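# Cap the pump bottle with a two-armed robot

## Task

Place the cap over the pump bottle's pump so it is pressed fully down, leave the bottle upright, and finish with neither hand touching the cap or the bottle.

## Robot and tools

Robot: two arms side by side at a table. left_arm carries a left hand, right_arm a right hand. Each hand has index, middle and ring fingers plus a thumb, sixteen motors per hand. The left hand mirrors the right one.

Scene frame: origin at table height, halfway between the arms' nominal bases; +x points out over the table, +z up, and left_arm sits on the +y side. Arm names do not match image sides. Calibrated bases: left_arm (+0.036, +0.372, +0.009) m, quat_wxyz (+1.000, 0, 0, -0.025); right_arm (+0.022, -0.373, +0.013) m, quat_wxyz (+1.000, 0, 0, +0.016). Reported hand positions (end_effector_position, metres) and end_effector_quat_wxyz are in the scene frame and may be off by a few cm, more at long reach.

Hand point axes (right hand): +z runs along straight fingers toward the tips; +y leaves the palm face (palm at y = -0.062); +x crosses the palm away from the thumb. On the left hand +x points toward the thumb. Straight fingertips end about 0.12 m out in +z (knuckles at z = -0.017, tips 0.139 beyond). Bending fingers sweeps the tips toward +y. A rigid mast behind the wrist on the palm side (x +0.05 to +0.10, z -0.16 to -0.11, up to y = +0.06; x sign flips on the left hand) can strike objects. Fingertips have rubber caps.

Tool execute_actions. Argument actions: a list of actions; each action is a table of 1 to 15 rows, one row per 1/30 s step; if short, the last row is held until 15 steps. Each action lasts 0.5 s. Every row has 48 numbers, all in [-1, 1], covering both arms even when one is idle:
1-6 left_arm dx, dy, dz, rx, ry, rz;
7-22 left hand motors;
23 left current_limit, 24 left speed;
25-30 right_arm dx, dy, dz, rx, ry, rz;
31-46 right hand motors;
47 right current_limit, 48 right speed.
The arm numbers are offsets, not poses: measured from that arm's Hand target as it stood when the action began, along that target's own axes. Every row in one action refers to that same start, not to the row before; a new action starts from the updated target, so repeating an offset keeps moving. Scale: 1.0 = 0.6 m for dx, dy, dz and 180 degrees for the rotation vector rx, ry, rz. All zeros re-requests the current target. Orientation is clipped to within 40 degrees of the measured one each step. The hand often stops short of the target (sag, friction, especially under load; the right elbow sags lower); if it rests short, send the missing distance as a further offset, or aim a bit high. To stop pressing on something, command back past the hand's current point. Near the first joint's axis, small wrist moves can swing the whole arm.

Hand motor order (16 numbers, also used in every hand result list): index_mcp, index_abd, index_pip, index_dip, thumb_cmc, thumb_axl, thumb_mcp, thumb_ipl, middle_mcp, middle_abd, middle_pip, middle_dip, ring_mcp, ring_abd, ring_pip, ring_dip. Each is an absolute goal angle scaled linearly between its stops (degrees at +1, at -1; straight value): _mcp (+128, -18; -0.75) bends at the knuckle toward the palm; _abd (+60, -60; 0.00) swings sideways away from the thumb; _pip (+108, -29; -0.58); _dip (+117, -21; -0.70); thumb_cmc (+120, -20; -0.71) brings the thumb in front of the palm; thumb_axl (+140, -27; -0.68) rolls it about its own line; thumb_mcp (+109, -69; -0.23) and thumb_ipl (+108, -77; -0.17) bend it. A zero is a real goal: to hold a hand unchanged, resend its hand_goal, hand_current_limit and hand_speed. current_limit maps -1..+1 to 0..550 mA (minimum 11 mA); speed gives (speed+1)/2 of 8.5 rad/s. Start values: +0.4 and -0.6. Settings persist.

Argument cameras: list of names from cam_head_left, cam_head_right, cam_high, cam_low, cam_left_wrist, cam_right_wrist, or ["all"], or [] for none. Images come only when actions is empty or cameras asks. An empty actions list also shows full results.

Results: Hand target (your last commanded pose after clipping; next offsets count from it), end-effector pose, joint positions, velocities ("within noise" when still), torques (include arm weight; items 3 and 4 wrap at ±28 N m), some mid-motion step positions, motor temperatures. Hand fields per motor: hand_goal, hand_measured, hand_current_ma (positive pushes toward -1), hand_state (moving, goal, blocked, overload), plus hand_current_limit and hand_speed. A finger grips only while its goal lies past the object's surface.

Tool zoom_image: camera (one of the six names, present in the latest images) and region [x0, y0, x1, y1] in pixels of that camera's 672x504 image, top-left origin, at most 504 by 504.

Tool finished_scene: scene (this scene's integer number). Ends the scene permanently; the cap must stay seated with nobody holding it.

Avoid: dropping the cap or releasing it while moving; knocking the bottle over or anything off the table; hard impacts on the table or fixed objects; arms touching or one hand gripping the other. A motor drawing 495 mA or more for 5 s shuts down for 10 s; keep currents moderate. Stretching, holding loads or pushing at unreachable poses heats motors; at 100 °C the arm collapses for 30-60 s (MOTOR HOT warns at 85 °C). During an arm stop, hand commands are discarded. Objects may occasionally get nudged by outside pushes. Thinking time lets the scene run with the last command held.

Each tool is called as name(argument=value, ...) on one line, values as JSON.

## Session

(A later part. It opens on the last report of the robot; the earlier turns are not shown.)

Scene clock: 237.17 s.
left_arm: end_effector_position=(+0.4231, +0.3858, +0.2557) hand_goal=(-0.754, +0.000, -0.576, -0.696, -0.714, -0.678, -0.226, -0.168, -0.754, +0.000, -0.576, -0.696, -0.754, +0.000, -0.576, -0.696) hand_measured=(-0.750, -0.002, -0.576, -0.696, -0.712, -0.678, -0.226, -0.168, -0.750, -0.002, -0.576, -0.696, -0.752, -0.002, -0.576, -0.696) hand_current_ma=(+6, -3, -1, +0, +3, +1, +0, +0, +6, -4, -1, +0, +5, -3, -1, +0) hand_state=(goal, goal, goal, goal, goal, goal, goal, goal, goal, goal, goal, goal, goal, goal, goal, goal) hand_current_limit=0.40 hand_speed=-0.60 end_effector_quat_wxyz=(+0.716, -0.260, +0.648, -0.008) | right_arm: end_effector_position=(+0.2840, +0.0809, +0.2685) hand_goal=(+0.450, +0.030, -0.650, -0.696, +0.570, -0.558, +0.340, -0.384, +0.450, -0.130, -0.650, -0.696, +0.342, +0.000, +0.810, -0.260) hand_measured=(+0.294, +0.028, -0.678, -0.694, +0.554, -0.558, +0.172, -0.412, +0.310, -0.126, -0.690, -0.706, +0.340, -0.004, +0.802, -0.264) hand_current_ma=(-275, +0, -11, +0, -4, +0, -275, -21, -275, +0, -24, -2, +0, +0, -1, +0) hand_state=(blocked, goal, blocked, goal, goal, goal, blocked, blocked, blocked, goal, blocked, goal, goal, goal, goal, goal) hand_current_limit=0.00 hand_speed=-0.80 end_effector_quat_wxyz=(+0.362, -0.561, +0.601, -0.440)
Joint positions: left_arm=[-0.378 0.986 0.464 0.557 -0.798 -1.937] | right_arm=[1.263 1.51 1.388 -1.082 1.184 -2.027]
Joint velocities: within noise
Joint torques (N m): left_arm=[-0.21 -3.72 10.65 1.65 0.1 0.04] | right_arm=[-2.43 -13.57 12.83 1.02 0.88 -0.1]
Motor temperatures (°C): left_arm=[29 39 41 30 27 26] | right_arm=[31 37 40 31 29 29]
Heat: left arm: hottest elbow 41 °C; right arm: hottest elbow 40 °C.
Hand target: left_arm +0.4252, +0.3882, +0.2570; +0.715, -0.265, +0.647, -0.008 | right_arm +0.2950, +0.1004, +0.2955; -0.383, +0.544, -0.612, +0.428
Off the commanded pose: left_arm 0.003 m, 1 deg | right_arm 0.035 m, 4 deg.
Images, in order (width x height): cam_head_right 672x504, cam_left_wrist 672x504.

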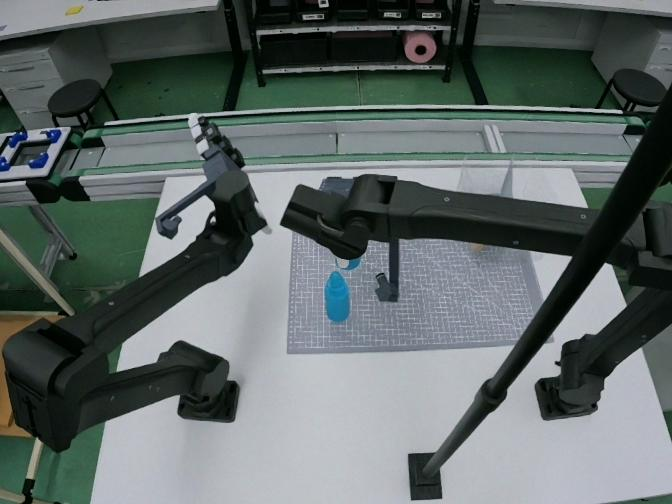

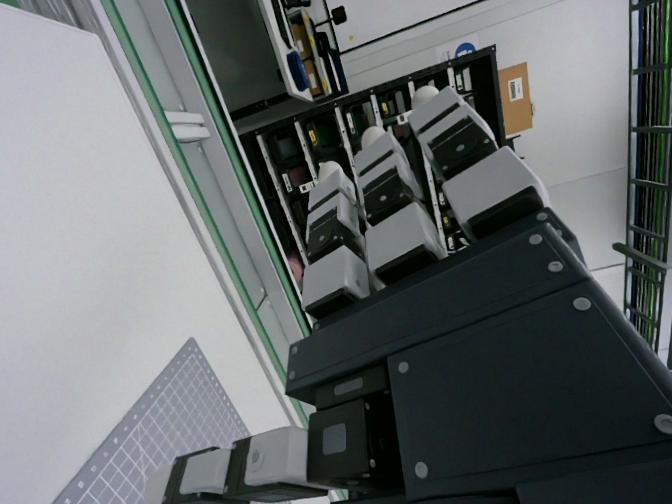

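execute_actions(actions=[[[0,0,0,0,0,0,-0.754,0,-0.576,-0.696,-0.714,-0.678,-0.226,-0.168,-0.754,0,-0.576,-0.696,-0.754,0,-0.576,-0.696,0.4,-0.6,-0.0357,0.0273,-0.0015,0.0044,-0.0053,0.0147,0.45,0.03,-0.65,-0.696,0.571,-0.557,0.34,-0.384,0.45,-0.13,-0.65,-0.696,0.342,0,0.81,-0.26,0.0,-0.8]]], cameras=["cam_low","cam_high","cam_head_left"])

zoom_image(camera="cam_low", region=[290, 90, 360, 240])

zoom_image(camera="cam_high", region=[180, 140, 250, 200])

zoom_image(camera="cam_head_left", region=[300, 240, 380, 330])

Scene clock: 241.27 s.
left_arm: end_effector_position=(+0.4231, +0.3858, +0.2557) hand_goal=(-0.754, +0.000, -0.576, -0.696, -0.714, -0.678, -0.226, -0.168, -0.754, +0.000, -0.576, -0.696, -0.754, +0.000, -0.576, -0.696) hand_measured=(-0.750, -0.002, -0.576, -0.696, -0.712, -0.678, -0.226, -0.168, -0.750, -0.002, -0.576, -0.696, -0.752, -0.002, -0.576, -0.696) hand_current_ma=(+6, -3, -1, +0, +3, +1, +0, +0, +6, -4, -1, +0, +5, -3, -1, +0) hand_state=(goal, goal, goal, goal, goal, goal, goal, goal, goal, goal, goal, goal, goal, goal, goal, goal) hand_current_limit=0.40 hand_speed=-0.60 end_effector_quat_wxyz=(+0.716, -0.260, +0.648, -0.008) | right_arm: end_effector_position=(+0.2902, +0.0972, +0.2532) hand_goal=(+0.450, +0.030, -0.650, -0.696, +0.570, -0.558, +0.340, -0.384, +0.450, -0.130, -0.650, -0.696, +0.342, +0.000, +0.810, -0.260) hand_measured=(+0.294, +0.028, -0.678, -0.694, +0.554, -0.558, +0.172, -0.412, +0.310, -0.126, -0.690, -0.706, +0.340, -0.004, +0.802, -0.264) hand_current_ma=(-275, +0, -11, +0, -4, +0, -275, -21, -275, +0, -24, -2, +0, +0, -1, +0) hand_state=(blocked, goal, blocked, goal, goal, goal, blocked, blocked, blocked, goal, blocked, goal, goal, goal, goal, goal) hand_current_limit=0.00 hand_speed=-0.80 end_effector_quat_wxyz=(+0.372, -0.548, +0.608, -0.437)
Joint positions: left_arm=[-0.378 0.986 0.464 0.557 -0.798 -1.937] | right_arm=[1.263 1.551 1.388 -1.03 1.196 -2.001]
Joint torques (N m): left_arm=[-0.85 -3.84 10.56 1.73 0.11 0.04] | right_arm=[-0.5 -14.86 12.27 1.07 0.91 0.09]
Heat: left arm: hottest elbow 41 °C; right arm: hottest elbow 41 °C.
Hand target: left_arm +0.4252, +0.3882, +0.2570; +0.715, -0.265, +0.647, -0.008 | right_arm +0.2910, +0.1224, +0.2804; +0.402, -0.530, +0.618, -0.419
Off the commanded pose: left_arm 0.003 m, 1 deg | right_arm 0.037 m, 5 deg.
Step readings (end_effector_position of left_arm | right_arm):
0: (+0.4231, +0.3858, +0.2557) | (+0.2840, +0.0809, +0.2685)
1: (+0.4231, +0.3858, +0.2557) | (+0.2840, +0.0810, +0.2685)
2: (+0.4231, +0.3858, +0.2557) | (+0.2844, +0.0817, +0.2686)
4: (+0.4231, +0.3858, +0.2557) | (+0.2863, +0.0852, +0.2683)
8: (+0.4231, +0.3858, +0.2557) | (+0.2887, +0.0926, +0.2610)
15: (+0.4231, +0.3858, +0.2557) | (+0.2899, +0.0970, +0.2530)
Images, in order (width x height): cam_head_left 672x504, cam_high 672x504, cam_low 672x504.

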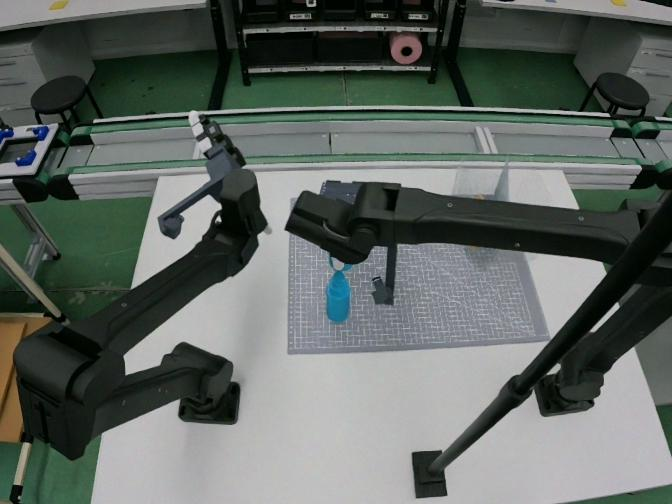

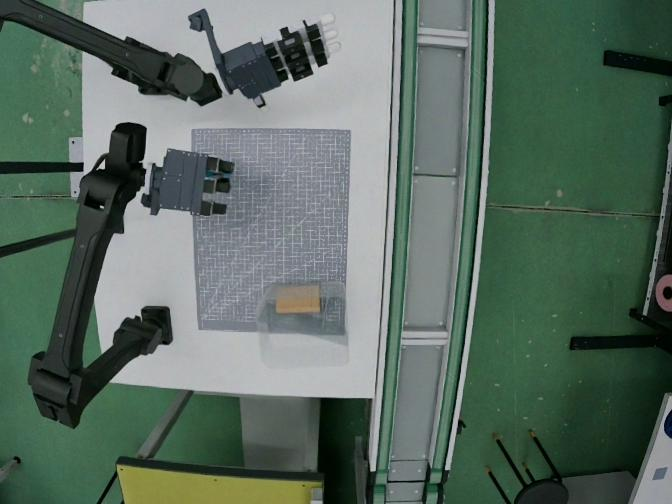

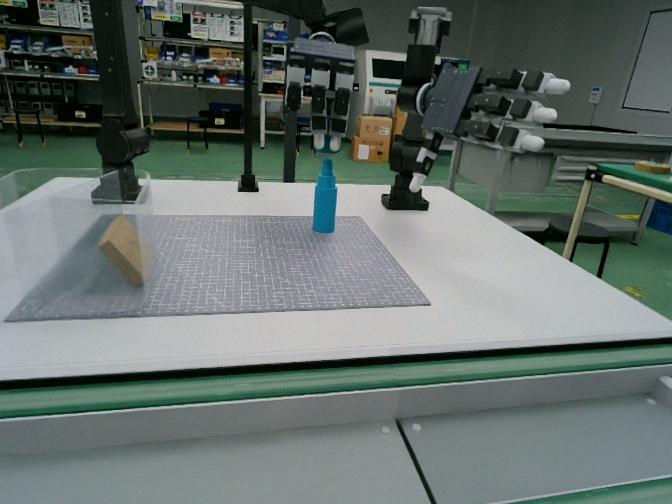

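Scaled by 3.360 from the camera's 672x504 image, which has a finer 960x720 frame.

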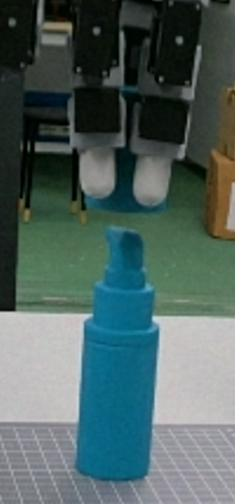

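Scaled by 7.200 from the camera's 672x504 image, which has a finer 960x720 frame.

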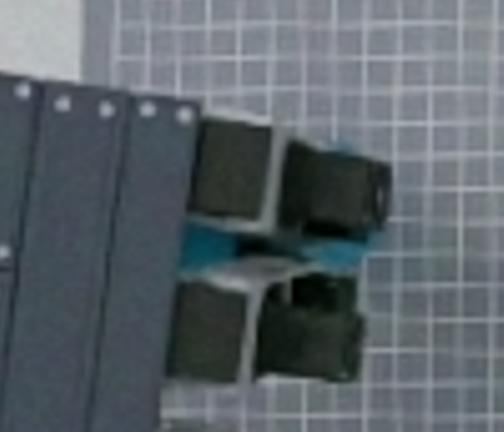

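Scaled by 5.600 from the camera's 672x504 image, which has a finer 960x720 frame.

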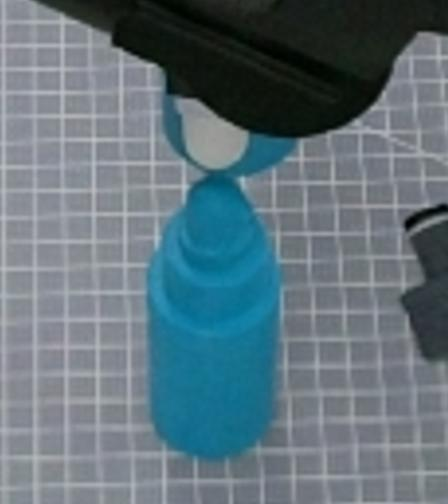

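execute_actions(actions=[[[0,0,0,0,0,0,-0.754,0,-0.576,-0.696,-0.714,-0.678,-0.226,-0.168,-0.754,0,-0.576,-0.696,-0.754,0,-0.576,-0.696,0.4,-0.6,0.0137,0.0318,0.0095,0,0,0,0.45,0.03,-0.65,-0.696,0.571,-0.557,0.34,-0.384,0.45,-0.13,-0.65,-0.696,0.342,0,0.81,-0.26,0.0,-0.8]]], cameras=["cam_low","cam_high","cam_head_left"])

zoom_image(camera="cam_low", region=[290, 90, 360, 240])

zoom_image(camera="cam_head_left", region=[300, 240, 380, 330])

Scene clock: 247.13 s.
left_arm: end_effector_position=(+0.4231, +0.3858, +0.2557) hand_goal=(-0.754, +0.000, -0.576, -0.696, -0.714, -0.678, -0.226, -0.168, -0.754, +0.000, -0.576, -0.696, -0.754, +0.000, -0.576, -0.696) hand_measured=(-0.750, -0.002, -0.576, -0.696, -0.712, -0.678, -0.226, -0.168, -0.750, -0.002, -0.576, -0.696, -0.752, -0.002, -0.576, -0.696) hand_current_ma=(+6, -3, -1, +0, +3, +1, +0, +0, +6, -4, -1, +0, +5, -3, -1, +0) hand_state=(goal, goal, goal, goal, goal, goal, goal, goal, goal, goal, goal, goal, goal, goal, goal, goal) hand_current_limit=0.40 hand_speed=-0.60 end_effector_quat_wxyz=(+0.716, -0.260, +0.648, -0.008) | right_arm: end_effector_position=(+0.2933, +0.1085, +0.2573) hand_goal=(+0.450, +0.030, -0.650, -0.696, +0.570, -0.558, +0.340, -0.384, +0.450, -0.130, -0.650, -0.696, +0.342, +0.000, +0.810, -0.260) hand_measured=(+0.294, +0.028, -0.678, -0.694, +0.554, -0.558, +0.172, -0.412, +0.310, -0.126, -0.690, -0.706, +0.340, -0.004, +0.802, -0.264) hand_current_ma=(-275, +0, -11, +0, -4, +0, -275, -21, -275, +0, -24, -2, +0, +0, -1, +0) hand_state=(blocked, goal, blocked, goal, goal, goal, blocked, blocked, blocked, goal, blocked, goal, goal, goal, goal, goal) hand_current_limit=0.00 hand_speed=-0.80 end_effector_quat_wxyz=(+0.392, -0.534, +0.618, -0.424)
Joint positions: left_arm=[-0.378 0.986 0.464 0.557 -0.798 -1.937] | right_arm=[1.263 1.551 1.388 -0.974 1.196 -1.999]
Joint torques (N m): left_arm=[-0.56 -3.6 10.7 1.73 0.11 0.03] | right_arm=[-0.62 -15.09 8.06 1.21 0.91 0.08]
Heat: left arm: hottest elbow 41 °C; right arm: hottest elbow 41 °C.
Hand target: left_arm +0.4252, +0.3882, +0.2570; +0.715, -0.265, +0.647, -0.008 | right_arm +0.2894, +0.1154, +0.2601; +0.402, -0.530, +0.618, -0.419
Off the commanded pose: left_arm 0.003 m, 1 deg | right_arm 0.008 m, 1 deg.
Step readings (end_effector_position of left_arm | right_arm):
0: (+0.4231, +0.3858, +0.2557) | (+0.2902, +0.0973, +0.2533)
1: (+0.4231, +0.3858, +0.2557) | (+0.2902, +0.0974, +0.2533)
2: (+0.4231, +0.3858, +0.2557) | (+0.2904, +0.0982, +0.2536)
4: (+0.4231, +0.3858, +0.2557) | (+0.2913, +0.1013, +0.2546)
8: (+0.4231, +0.3858, +0.2557) | (+0.2926, +0.1059, +0.2563)
15: (+0.4231, +0.3858, +0.2557) | (+0.2933, +0.1082, +0.2572)
Images, in order (width x height): cam_head_left 672x504, cam_high 672x504, cam_low 672x504.

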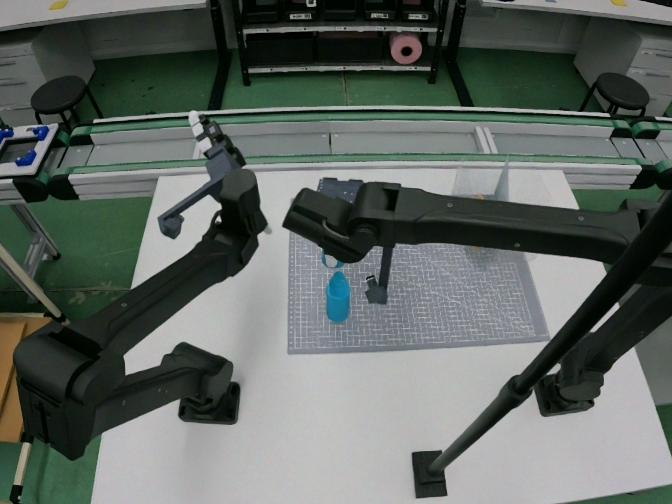

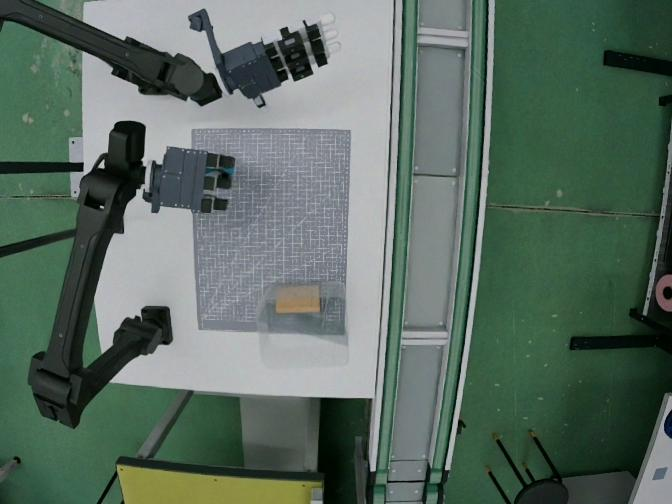

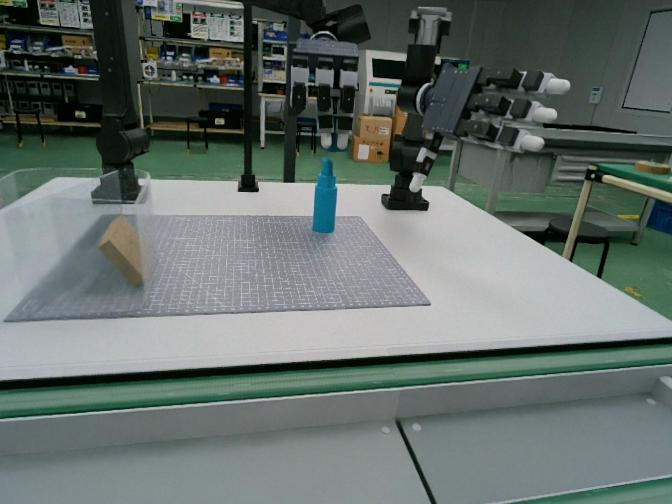

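Scaled by 3.360 from the camera's 672x504 image, which has a finer 960x720 frame.

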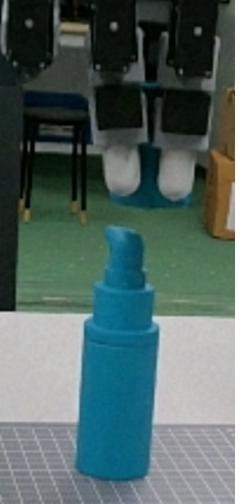

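Scaled by 5.600 from the camera's 672x504 image, which has a finer 960x720 frame.

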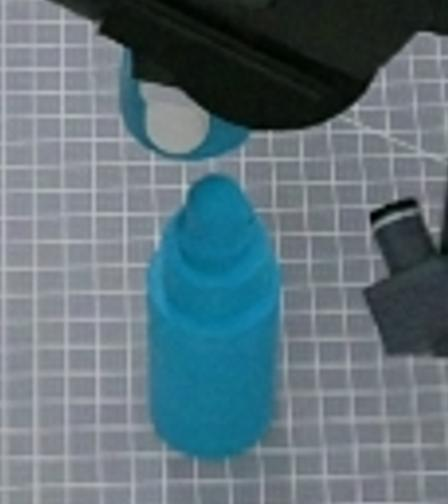

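execute_actions(actions=[[[0,0,0,0,0,0,-0.754,0,-0.576,-0.696,-0.714,-0.678,-0.226,-0.168,-0.754,0,-0.576,-0.696,-0.754,0,-0.576,-0.696,0.4,-0.6,0.0232,0.0147,0.0082,0.0014,0.0043,-0.0119,0.45,0.03,-0.65,-0.696,0.571,-0.557,0.34,-0.384,0.45,-0.13,-0.65,-0.696,0.342,0,0.81,-0.26,0.0,-0.8]]], cameras=["cam_low","cam_high","cam_head_left"])

zoom_image(camera="cam_low", region=[290, 90, 360, 240])

zoom_image(camera="cam_head_left", region=[300, 240, 380, 330])

Scene clock: 250.93 s.
left_arm: end_effector_position=(+0.4231, +0.3858, +0.2557) hand_goal=(-0.754, +0.000, -0.576, -0.696, -0.714, -0.678, -0.226, -0.168, -0.754, +0.000, -0.576, -0.696, -0.754, +0.000, -0.576, -0.696) hand_measured=(-0.750, -0.002, -0.576, -0.696, -0.712, -0.678, -0.226, -0.168, -0.750, -0.002, -0.576, -0.696, -0.752, -0.002, -0.576, -0.696) hand_current_ma=(+6, -3, -1, +0, +3, +1, +0, +0, +6, -4, -1, +0, +5, -3, -1, +0) hand_state=(goal, goal, goal, goal, goal, goal, goal, goal, goal, goal, goal, goal, goal, goal, goal, goal) hand_current_limit=0.40 hand_speed=-0.60 end_effector_quat_wxyz=(+0.716, -0.260, +0.648, -0.008) | right_arm: end_effector_position=(+0.2922, +0.1002, +0.2438) hand_goal=(+0.450, +0.030, -0.650, -0.696, +0.570, -0.558, +0.340, -0.384, +0.450, -0.130, -0.650, -0.696, +0.342, +0.000, +0.810, -0.260) hand_measured=(+0.294, +0.028, -0.678, -0.694, +0.554, -0.558, +0.172, -0.412, +0.310, -0.126, -0.690, -0.706, +0.340, -0.004, +0.802, -0.264) hand_current_ma=(-275, +0, -11, +0, -4, +0, -275, -21, -275, +0, -24, -2, +0, +0, -1, +0) hand_state=(blocked, goal, blocked, goal, goal, goal, blocked, blocked, blocked, goal, blocked, goal, goal, goal, goal, goal) hand_current_limit=0.00 hand_speed=-0.80 end_effector_quat_wxyz=(+0.383, -0.540, +0.611, -0.434)
Joint positions: left_arm=[-0.378 0.986 0.464 0.557 -0.798 -1.937] | right_arm=[1.263 1.551 1.355 -0.965 1.204 -2.007]
Joint torques (N m): left_arm=[-0.56 -3.6 10.55 1.77 0.08 0] | right_arm=[-0.97 -15.97 7.53 0.94 0.92 -0.03]
Heat: left arm: hottest elbow 41 °C; right arm: hottest elbow 41 °C.
Hand target: left_arm +0.4252, +0.3882, +0.2570; +0.715, -0.265, +0.647, -0.008 | right_arm +0.2896, +0.1018, +0.2494; +0.391, -0.538, +0.610, -0.431
Off the commanded pose: left_arm 0.003 m, 1 deg | right_arm 0.006 m, 1 deg.
Step readings (end_effector_position of left_arm | right_arm):
0: (+0.4231, +0.3858, +0.2557) | (+0.2934, +0.1086, +0.2574)
1: (+0.4231, +0.3858, +0.2557) | (+0.2934, +0.1085, +0.2574)
2: (+0.4231, +0.3858, +0.2557) | (+0.2935, +0.1083, +0.2572)
4: (+0.4231, +0.3858, +0.2557) | (+0.2938, +0.1070, +0.2553)
8: (+0.4231, +0.3858, +0.2557) | (+0.2925, +0.1019, +0.2465)
15: (+0.4231, +0.3858, +0.2557) | (+0.2922, +0.1001, +0.2438)
Images, in order (width x height): cam_head_left 672x504, cam_high 672x504, cam_low 672x504.

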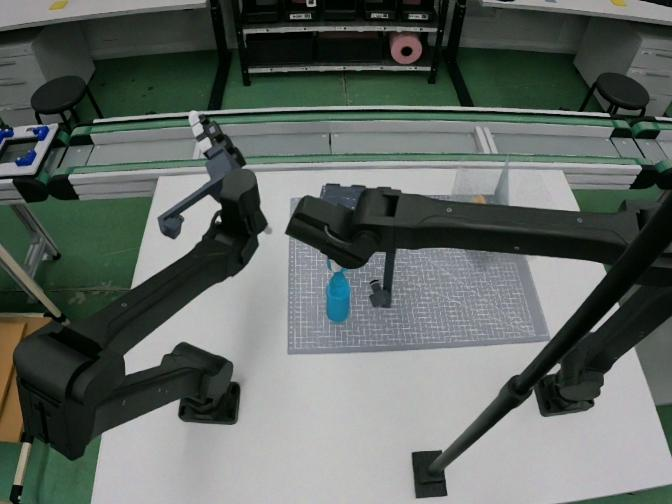

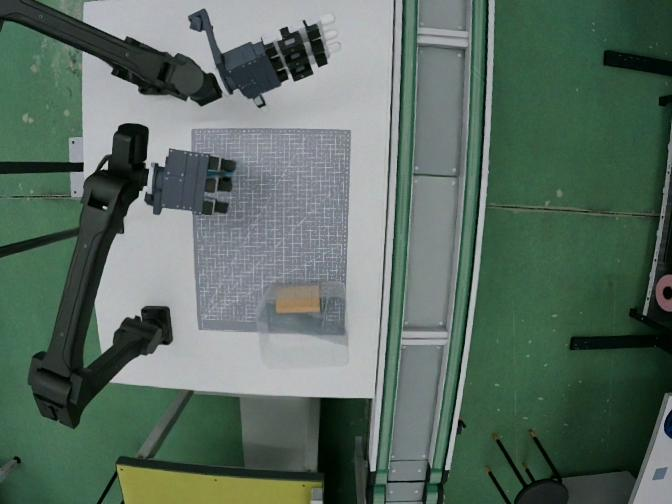

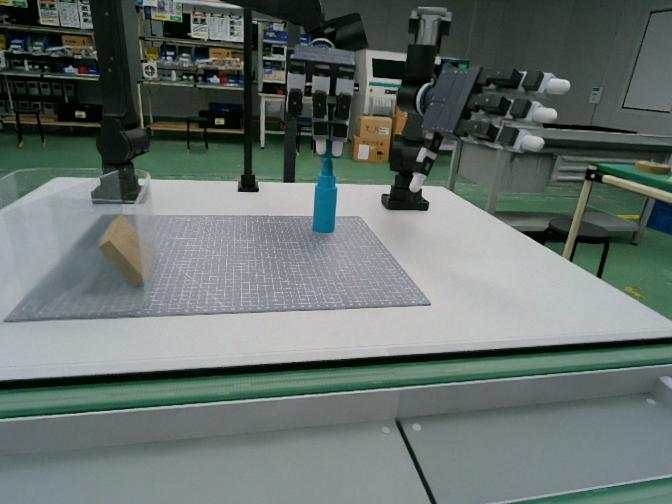

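Scaled by 3.360 from the camera's 672x504 image, which has a finer 960x720 frame.

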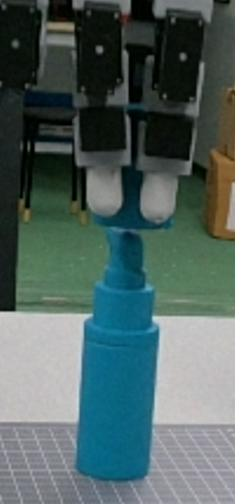

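Scaled by 5.600 from the camera's 672x504 image, which has a finer 960x720 frame.

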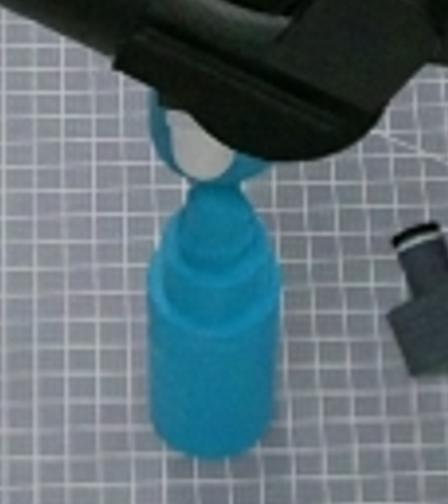

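execute_actions(actions=[[[0,0,0,0,0,0,-0.754,0,-0.576,-0.696,-0.714,-0.678,-0.226,-0.168,-0.754,0,-0.576,-0.696,-0.754,0,-0.576,-0.696,0.4,-0.6,0.0067,0.0127,-0.0108,0,0,0,0.45,0.03,-0.65,-0.696,0.571,-0.557,0.34,-0.384,0.45,-0.13,-0.65,-0.696,0.342,0,0.81,-0.26,0.0,-0.8]]], cameras=["cam_low","cam_high","cam_head_left"])

zoom_image(camera="cam_low", region=[290, 90, 360, 240])

zoom_image(camera="cam_head_left", region=[300, 240, 380, 330])

Scene clock: 260.10 s.
left_arm: end_effector_position=(+0.4231, +0.3858, +0.2557) hand_goal=(-0.754, +0.000, -0.576, -0.696, -0.714, -0.678, -0.226, -0.168, -0.754, +0.000, -0.576, -0.696, -0.754, +0.000, -0.576, -0.696) hand_measured=(-0.750, -0.002, -0.576, -0.696, -0.712, -0.678, -0.226, -0.168, -0.750, -0.002, -0.576, -0.696, -0.752, -0.002, -0.576, -0.696) hand_current_ma=(+6, -3, -1, +0, +3, +1, +0, +0, +6, -4, -1, +0, +5, -3, -1, +0) hand_state=(goal, goal, goal, goal, goal, goal, goal, goal, goal, goal, goal, goal, goal, goal, goal, goal) hand_current_limit=0.40 hand_speed=-0.60 end_effector_quat_wxyz=(+0.716, -0.260, +0.648, -0.008) | right_arm: end_effector_position=(+0.2877, +0.0989, +0.2374) hand_goal=(+0.450, +0.030, -0.650, -0.696, +0.570, -0.558, +0.340, -0.384, +0.450, -0.130, -0.650, -0.696, +0.342, +0.000, +0.810, -0.260) hand_measured=(+0.294, +0.028, -0.678, -0.694, +0.554, -0.558, +0.172, -0.412, +0.310, -0.126, -0.690, -0.706, +0.340, -0.004, +0.802, -0.264) hand_current_ma=(-275, +0, -11, +0, -4, +0, -275, -21, -275, +0, -24, -2, +0, +0, -1, +0) hand_state=(blocked, goal, blocked, goal, goal, goal, blocked, blocked, blocked, goal, blocked, goal, goal, goal, goal, goal) hand_current_limit=0.00 hand_speed=-0.80 end_effector_quat_wxyz=(+0.384, -0.539, +0.611, -0.435)
Joint positions: left_arm=[-0.378 0.986 0.464 0.557 -0.798 -1.937] | right_arm=[1.272 1.551 1.338 -0.967 1.21 -1.985]
Joint torques (N m): left_arm=[-0.03 -3.84 10.63 1.65 0.12 0.02] | right_arm=[-0.09 -16.32 7.49 0.14 0.93 0.07]
Heat: left arm: hottest elbow 41 °C; right arm: hottest elbow 40 °C.
Hand target: left_arm +0.4252, +0.3882, +0.2570; +0.715, -0.265, +0.647, -0.008 | right_arm +0.2806, +0.0991, +0.2443; +0.391, -0.538, +0.610, -0.431
Off the commanded pose: left_arm 0.003 m, 1 deg | right_arm 0.010 m, 1 deg.
Step readings (end_effector_position of left_arm | right_arm):
0: (+0.4231, +0.3858, +0.2557) | (+0.2923, +0.1003, +0.2439)
1: (+0.4231, +0.3858, +0.2557) | (+0.2923, +0.1003, +0.2439)
2: (+0.4231, +0.3858, +0.2557) | (+0.2923, +0.1001, +0.2438)
4: (+0.4231, +0.3858, +0.2557) | (+0.2924, +0.0992, +0.2427)
8: (+0.4231, +0.3858, +0.2557) | (+0.2902, +0.0978, +0.2382)
15: (+0.4231, +0.3858, +0.2557) | (+0.2876, +0.0989, +0.2374)
Images, in order (width x height): cam_head_left 672x504, cam_high 672x504, cam_low 672x504.

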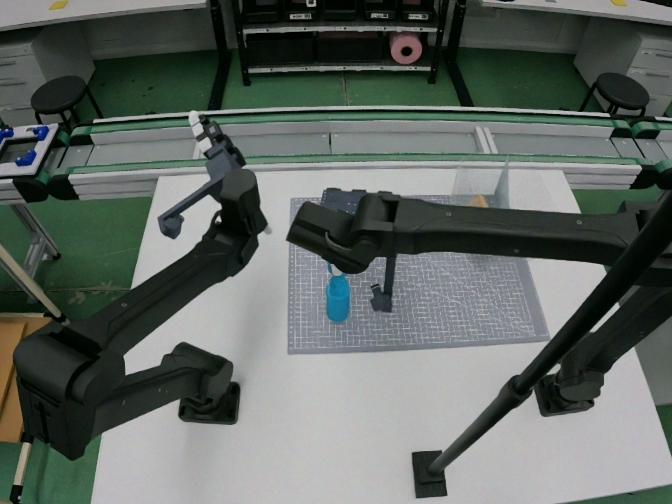

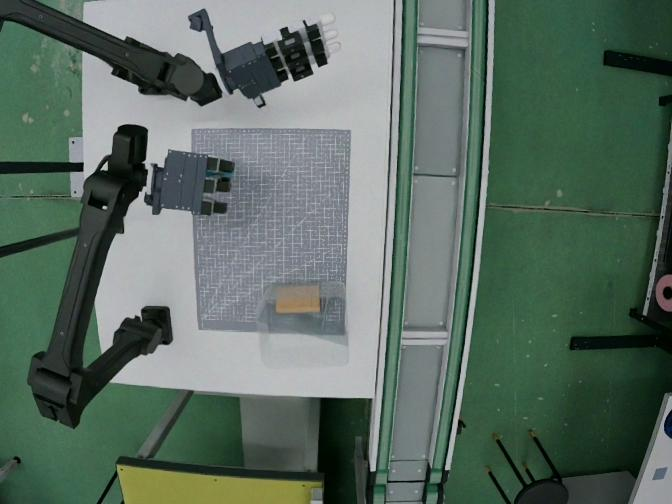

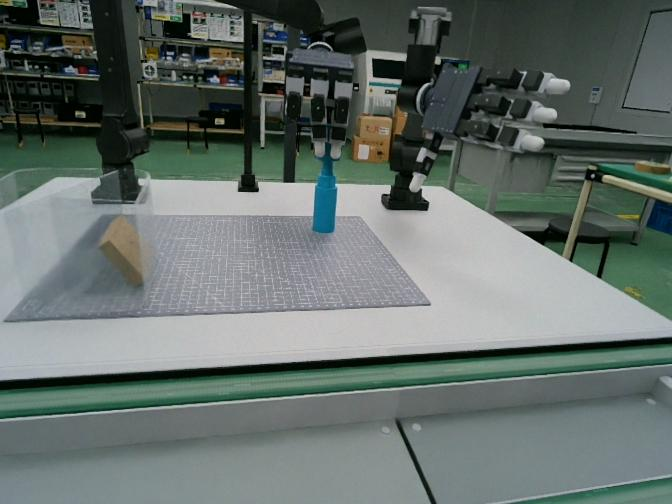

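Scaled by 3.360 from the camera's 672x504 image, which has a finer 960x720 frame.

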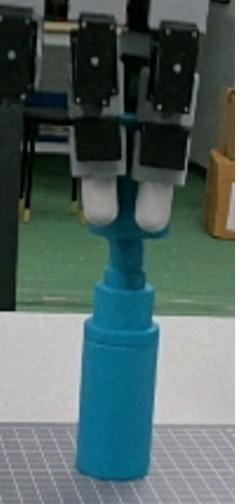

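Scaled by 5.600 from the camera's 672x504 image, which has a finer 960x720 frame.

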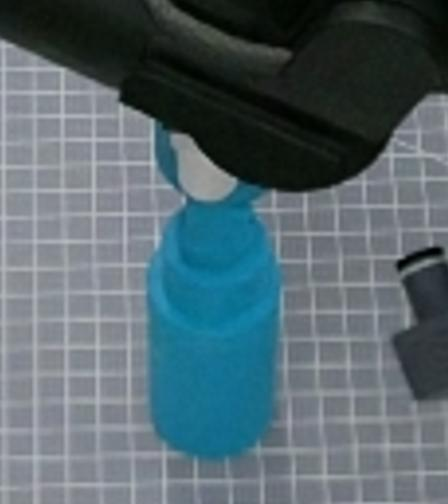

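execute_actions(actions=[[[0,0,0,0,0,0,-0.754,0,-0.576,-0.696,-0.714,-0.678,-0.226,-0.168,-0.754,0,-0.576,-0.696,-0.754,0,-0.576,-0.696,0.4,-0.6,-0.0037,-0.0037,-0.0287,0,0,0,0.45,0.03,-0.65,-0.696,0.571,-0.557,0.34,-0.384,0.45,-0.13,-0.65,-0.696,0.342,0,0.81,-0.26,0.0,-0.8]]], cameras=["cam_low","cam_high","cam_head_left"])

zoom_image(camera="cam_low", region=[290, 90, 360, 240])

zoom_image(camera="cam_head_left", region=[300, 240, 380, 330])

Scene clock: 268.23 s.
left_arm: end_effector_position=(+0.4231, +0.3858, +0.2557) hand_goal=(-0.754, +0.000, -0.576, -0.696, -0.714, -0.678, -0.226, -0.168, -0.754, +0.000, -0.576, -0.696, -0.754, +0.000, -0.576, -0.696) hand_measured=(-0.750, -0.002, -0.576, -0.696, -0.712, -0.678, -0.226, -0.168, -0.750, -0.002, -0.576, -0.696, -0.752, -0.002, -0.576, -0.696) hand_current_ma=(+6, -3, -1, +0, +3, +1, +0, +0, +6, -4, -1, +0, +5, -3, -1, +0) hand_state=(goal, goal, goal, goal, goal, goal, goal, goal, goal, goal, goal, goal, goal, goal, goal, goal) hand_current_limit=0.40 hand_speed=-0.60 end_effector_quat_wxyz=(+0.716, -0.260, +0.648, -0.008) | right_arm: end_effector_position=(+0.2706, +0.0924, +0.2359) hand_goal=(+0.450, +0.030, -0.650, -0.696, +0.570, -0.558, +0.340, -0.384, +0.450, -0.130, -0.650, -0.696, +0.342, +0.000, +0.810, -0.260) hand_measured=(+0.296, +0.028, -0.678, -0.694, +0.554, -0.558, +0.172, -0.412, +0.314, -0.122, -0.690, -0.706, +0.340, -0.004, +0.802, -0.264) hand_current_ma=(-275, +0, -11, +0, -4, +0, -275, -21, -275, +1, -24, -2, +0, +0, -1, +0) hand_state=(blocked, goal, blocked, goal, goal, goal, blocked, blocked, blocked, goal, blocked, goal, goal, goal, goal, goal) hand_current_limit=0.00 hand_speed=-0.80 end_effector_quat_wxyz=(+0.380, -0.541, +0.607, -0.443)
Joint positions: left_arm=[-0.378 0.986 0.464 0.557 -0.798 -1.937] | right_arm=[1.306 1.55 1.338 -1.074 1.231 -1.891]
Joint torques (N m): left_arm=[-0.44 -4.01 10.59 1.76 0.11 0.02] | right_arm=[-0.73 -15.33 10.03 -0.08 0.59 0.01]
Heat: left arm: hottest elbow 41 °C; right arm: hottest elbow 40 °C.
Hand target: left_arm +0.4252, +0.3882, +0.2570; +0.715, -0.265, +0.647, -0.008 | right_arm +0.2653, +0.1029, +0.2520; +0.391, -0.538, +0.610, -0.431
Off the commanded pose: left_arm 0.003 m, 1 deg | right_arm 0.020 m, 2 deg.
Step readings (end_effector_position of left_arm | right_arm):
0: (+0.4231, +0.3858, +0.2557) | (+0.2877, +0.0990, +0.2374)
1: (+0.4231, +0.3858, +0.2557) | (+0.2877, +0.0988, +0.2374)
2: (+0.4231, +0.3858, +0.2557) | (+0.2873, +0.0978, +0.2373)
4: (+0.4231, +0.3858, +0.2557) | (+0.2846, +0.0948, +0.2368)
8: (+0.4231, +0.3858, +0.2557) | (+0.2760, +0.0935, +0.2363)
15: (+0.4231, +0.3858, +0.2557) | (+0.2704, +0.0927, +0.2357)
Images, in order (width x height): cam_head_left 672x504, cam_high 672x504, cam_low 672x504.

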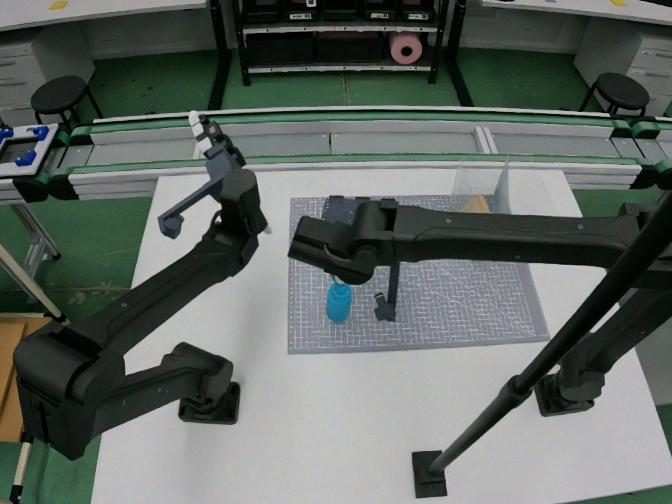

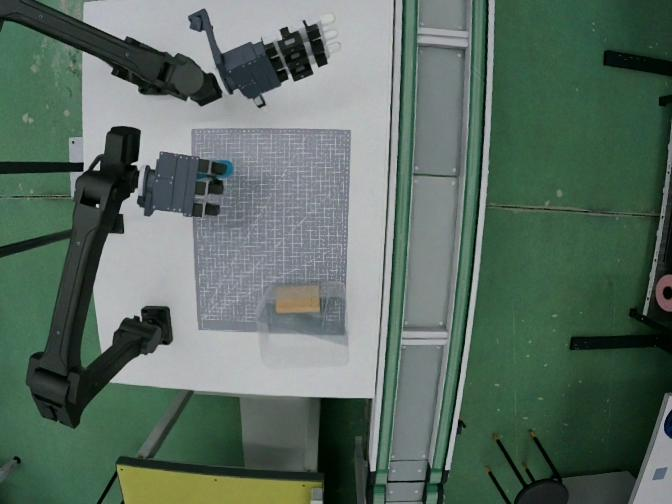

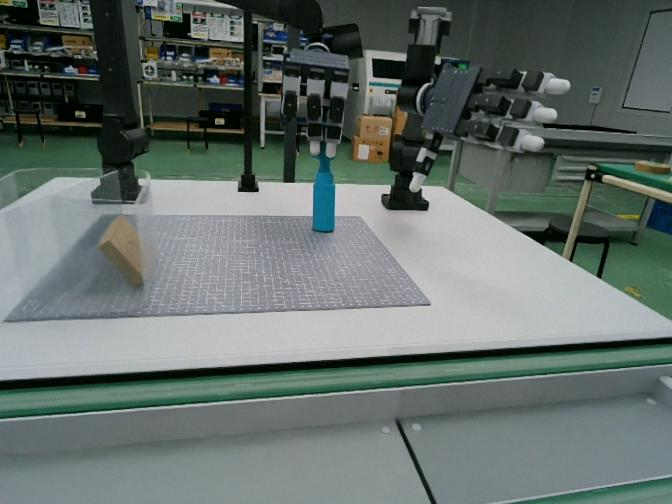

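Scaled by 3.360 from the camera's 672x504 image, which has a finer 960x720 frame.

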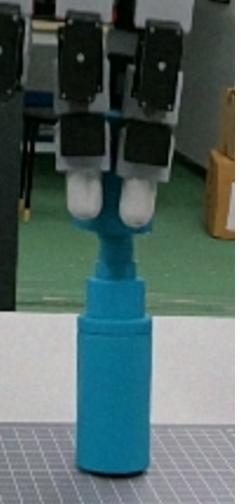

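Scaled by 5.600 from the camera's 672x504 image, which has a finer 960x720 frame.

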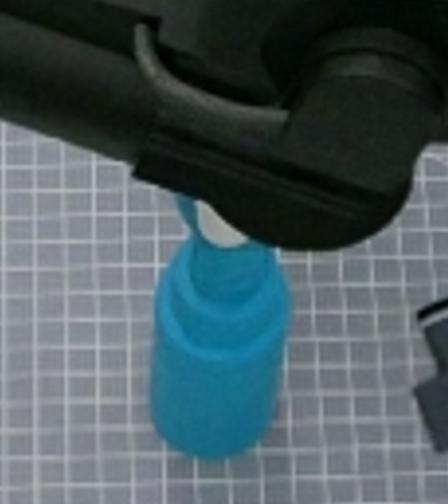

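execute_actions(actions=[[[0,0,0,0,0,0,-0.754,0,-0.576,-0.696,-0.714,-0.678,-0.226,-0.168,-0.754,0,-0.576,-0.696,-0.754,0,-0.576,-0.696,0.4,-0.6,-0.0017,-0.0593,-0.0073,0,0,0,0.45,0.03,-0.65,-0.696,0.571,-0.557,0.34,-0.384,0.45,-0.13,-0.65,-0.696,0.342,0,0.81,-0.26,0.0,-0.8]]], cameras=["cam_low","cam_high","cam_head_left"])

zoom_image(camera="cam_low", region=[290, 90, 360, 240])

zoom_image(camera="cam_head_left", region=[300, 240, 380, 330])

Scene clock: 271.30 s.
left_arm: end_effector_position=(+0.4231, +0.3858, +0.2557) hand_goal=(-0.754, +0.000, -0.576, -0.696, -0.714, -0.678, -0.226, -0.168, -0.754, +0.000, -0.576, -0.696, -0.754, +0.000, -0.576, -0.696) hand_measured=(-0.750, -0.002, -0.576, -0.696, -0.712, -0.678, -0.226, -0.168, -0.750, -0.002, -0.576, -0.696, -0.752, -0.002, -0.576, -0.696) hand_current_ma=(+6, -3, -1, +0, +3, +1, +0, +0, +6, -4, -1, +0, +5, -3, -1, +0) hand_state=(goal, goal, goal, goal, goal, goal, goal, goal, goal, goal, goal, goal, goal, goal, goal, goal) hand_current_limit=0.40 hand_speed=-0.60 end_effector_quat_wxyz=(+0.716, -0.260, +0.648, -0.008) | right_arm: end_effector_position=(+0.2685, +0.0890, +0.2451) hand_goal=(+0.450, +0.030, -0.650, -0.696, +0.570, -0.558, +0.340, -0.384, +0.450, -0.130, -0.650, -0.696, +0.342, +0.000, +0.810, -0.260) hand_measured=(+0.298, +0.028, -0.678, -0.694, +0.550, -0.558, +0.172, -0.414, +0.316, -0.122, -0.690, -0.706, +0.340, -0.004, +0.802, -0.264) hand_current_ma=(-275, +0, -11, +0, -6, +0, -275, -23, -275, +1, -24, -1, +0, +0, -1, +0) hand_state=(blocked, goal, blocked, goal, goal, goal, blocked, blocked, blocked, goal, blocked, goal, goal, goal, goal, goal) hand_current_limit=0.00 hand_speed=-0.80 end_effector_quat_wxyz=(+0.365, -0.556, +0.597, -0.449)
Joint positions: left_arm=[-0.378 0.986 0.464 0.557 -0.798 -1.937] | right_arm=[1.306 1.549 1.369 -1.124 1.221 -1.921]
Joint torques (N m): left_arm=[-0.62 -3.19 10.56 1.62 0.1 0.01] | right_arm=[-1.85 -17.03 12.53 0.08 0.8 -0.1]
Heat: left arm: hottest elbow 41 °C; right arm: hottest elbow 40 °C.
Hand target: left_arm +0.4252, +0.3882, +0.2570; +0.715, -0.265, +0.647, -0.008 | right_arm +0.2727, +0.1026, +0.2872; -0.391, +0.538, -0.610, +0.431
Off the commanded pose: left_arm 0.003 m, 1 deg | right_arm 0.044 m, 4 deg.
Step readings (end_effector_position of left_arm | right_arm):
0: (+0.4231, +0.3858, +0.2557) | (+0.2706, +0.0925, +0.2359)
1: (+0.4231, +0.3858, +0.2557) | (+0.2706, +0.0924, +0.2359)
2: (+0.4231, +0.3858, +0.2557) | (+0.2705, +0.0920, +0.2364)
4: (+0.4231, +0.3858, +0.2557) | (+0.2695, +0.0906, +0.2368)
8: (+0.4231, +0.3858, +0.2557) | (+0.2684, +0.0885, +0.2393)
15: (+0.4231, +0.3858, +0.2557) | (+0.2687, +0.0896, +0.2450)
Images, in order (width x height): cam_head_left 672x504, cam_high 672x504, cam_low 672x504.

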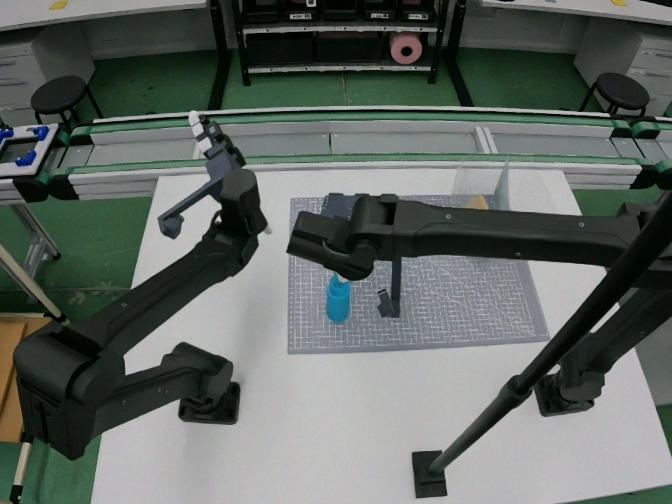

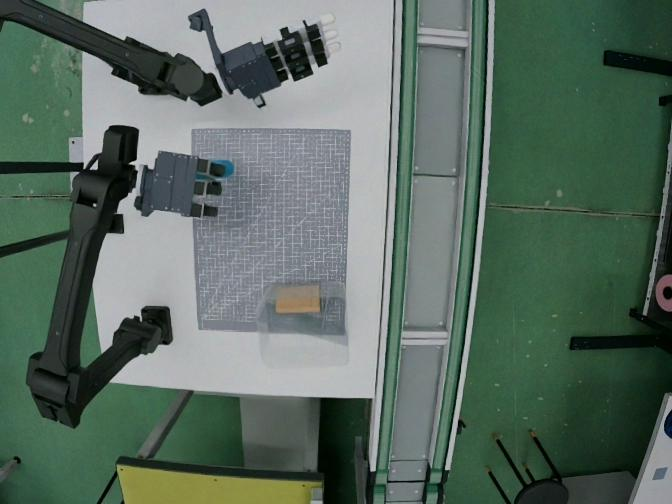

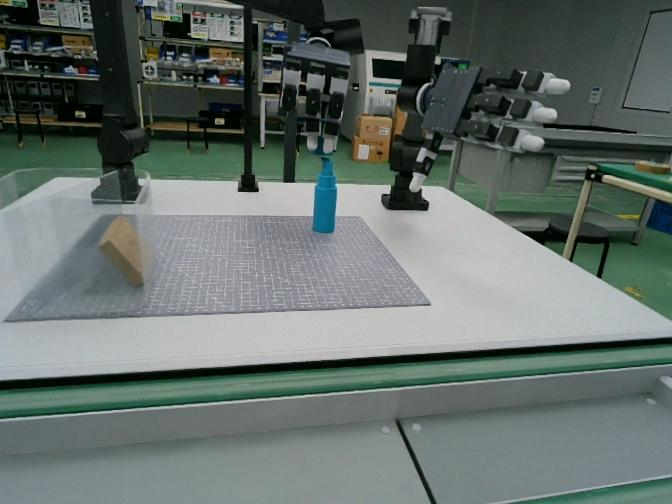

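Scaled by 3.360 from the camera's 672x504 image, which has a finer 960x720 frame.

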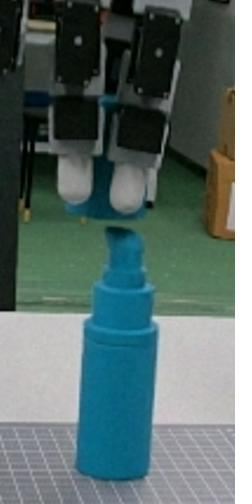

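Scaled by 5.600 from the camera's 672x504 image, which has a finer 960x720 frame.

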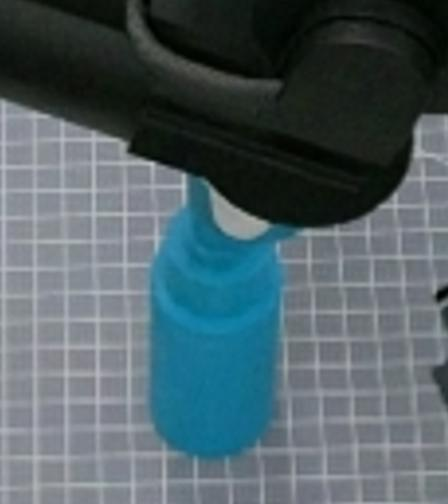

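execute_actions(actions=[[[0,0,0,0,0,0,-0.754,0,-0.576,-0.696,-0.714,-0.678,-0.226,-0.168,-0.754,0,-0.576,-0.696,-0.754,0,-0.576,-0.696,0.4,-0.6,0.0018,0.039,0.0143,0,0,0,0.45,0.03,-0.65,-0.696,0.571,-0.557,0.34,-0.384,0.45,-0.13,-0.65,-0.696,0.342,0,0.81,-0.26,0.0,-0.8]]], cameras=["cam_low","cam_high","cam_head_left"])

zoom_image(camera="cam_low", region=[290, 90, 360, 240])

zoom_image(camera="cam_head_left", region=[300, 240, 380, 330])

Scene clock: 274.23 s.
left_arm: end_effector_position=(+0.4231, +0.3858, +0.2557) hand_goal=(-0.754, +0.000, -0.576, -0.696, -0.714, -0.678, -0.226, -0.168, -0.754, +0.000, -0.576, -0.696, -0.754, +0.000, -0.576, -0.696) hand_measured=(-0.750, -0.002, -0.576, -0.696, -0.712, -0.678, -0.226, -0.168, -0.750, -0.002, -0.576, -0.696, -0.752, -0.002, -0.576, -0.696) hand_current_ma=(+6, -3, -1, +0, +3, +1, +0, +0, +6, -4, -1, +0, +5, -3, -1, +0) hand_state=(goal, goal, goal, goal, goal, goal, goal, goal, goal, goal, goal, goal, goal, goal, goal, goal) hand_current_limit=0.40 hand_speed=-0.60 end_effector_quat_wxyz=(+0.716, -0.260, +0.648, -0.008) | right_arm: end_effector_position=(+0.2704, +0.0972, +0.2471) hand_goal=(+0.450, +0.030, -0.650, -0.696, +0.570, -0.558, +0.340, -0.384, +0.450, -0.130, -0.650, -0.696, +0.342, +0.000, +0.810, -0.260) hand_measured=(+0.298, +0.028, -0.678, -0.694, +0.550, -0.558, +0.172, -0.414, +0.316, -0.122, -0.690, -0.706, +0.340, -0.004, +0.802, -0.264) hand_current_ma=(-275, +0, -11, +0, -6, +0, -275, -23, -275, +1, -24, -1, +0, +0, -1, +0) hand_state=(blocked, goal, blocked, goal, goal, goal, blocked, blocked, blocked, goal, blocked, goal, goal, goal, goal, goal) hand_current_limit=0.00 hand_speed=-0.80 end_effector_quat_wxyz=(+0.379, -0.547, +0.604, -0.440)
Joint positions: left_arm=[-0.378 0.986 0.464 0.557 -0.798 -1.937] | right_arm=[1.306 1.549 1.369 -1.084 1.221 -1.921]
Joint torques (N m): left_arm=[0.09 -3.25 10.61 1.8 0.11 0.04] | right_arm=[-1.85 -16.15 8.85 0.88 0.79 -0.07]
Heat: left arm: hottest elbow 41 °C; right arm: hottest elbow 40 °C.
Hand target: left_arm +0.4252, +0.3882, +0.2570; +0.715, -0.265, +0.647, -0.008 | right_arm +0.2732, +0.1018, +0.2623; +0.391, -0.538, +0.610, -0.431
Off the commanded pose: left_arm 0.003 m, 1 deg | right_arm 0.016 m, 2 deg.
Step readings (end_effector_position of left_arm | right_arm):
0: (+0.4231, +0.3858, +0.2557) | (+0.2685, +0.0889, +0.2450)
1: (+0.4231, +0.3858, +0.2557) | (+0.2685, +0.0889, +0.2450)
2: (+0.4231, +0.3858, +0.2557) | (+0.2685, +0.0890, +0.2451)
4: (+0.4231, +0.3858, +0.2557) | (+0.2689, +0.0907, +0.2455)
8: (+0.4231, +0.3858, +0.2557) | (+0.2698, +0.0948, +0.2465)
15: (+0.4231, +0.3858, +0.2557) | (+0.2703, +0.0969, +0.2471)
Images, in order (width x height): cam_head_left 672x504, cam_high 672x504, cam_low 672x504.

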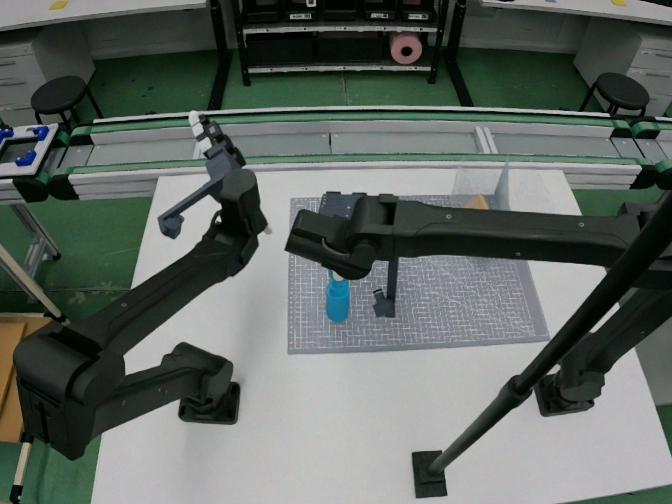

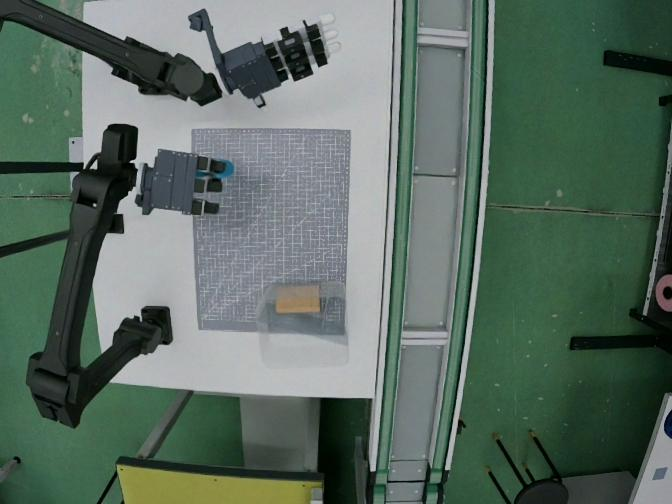

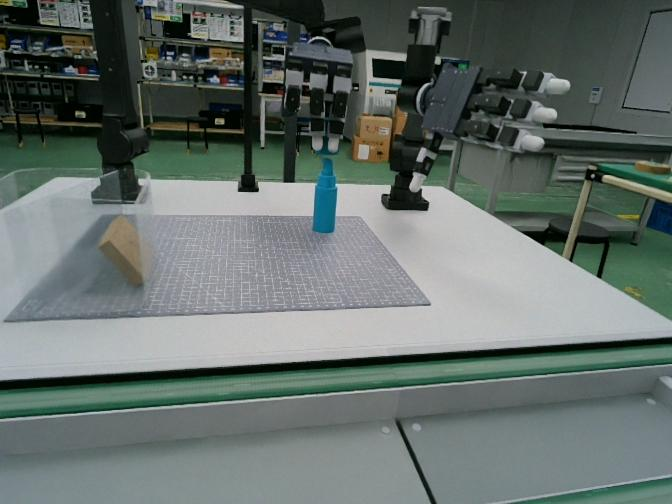

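Scaled by 3.360 from the camera's 672x504 image, which has a finer 960x720 frame.

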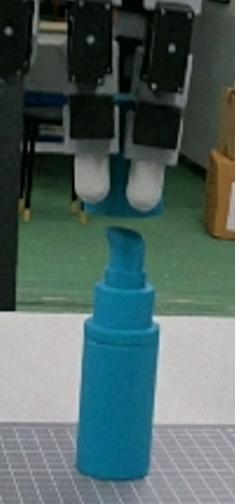

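Scaled by 5.600 from the camera's 672x504 image, which has a finer 960x720 frame.

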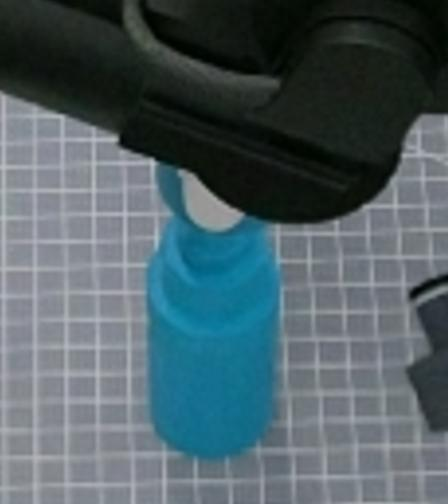

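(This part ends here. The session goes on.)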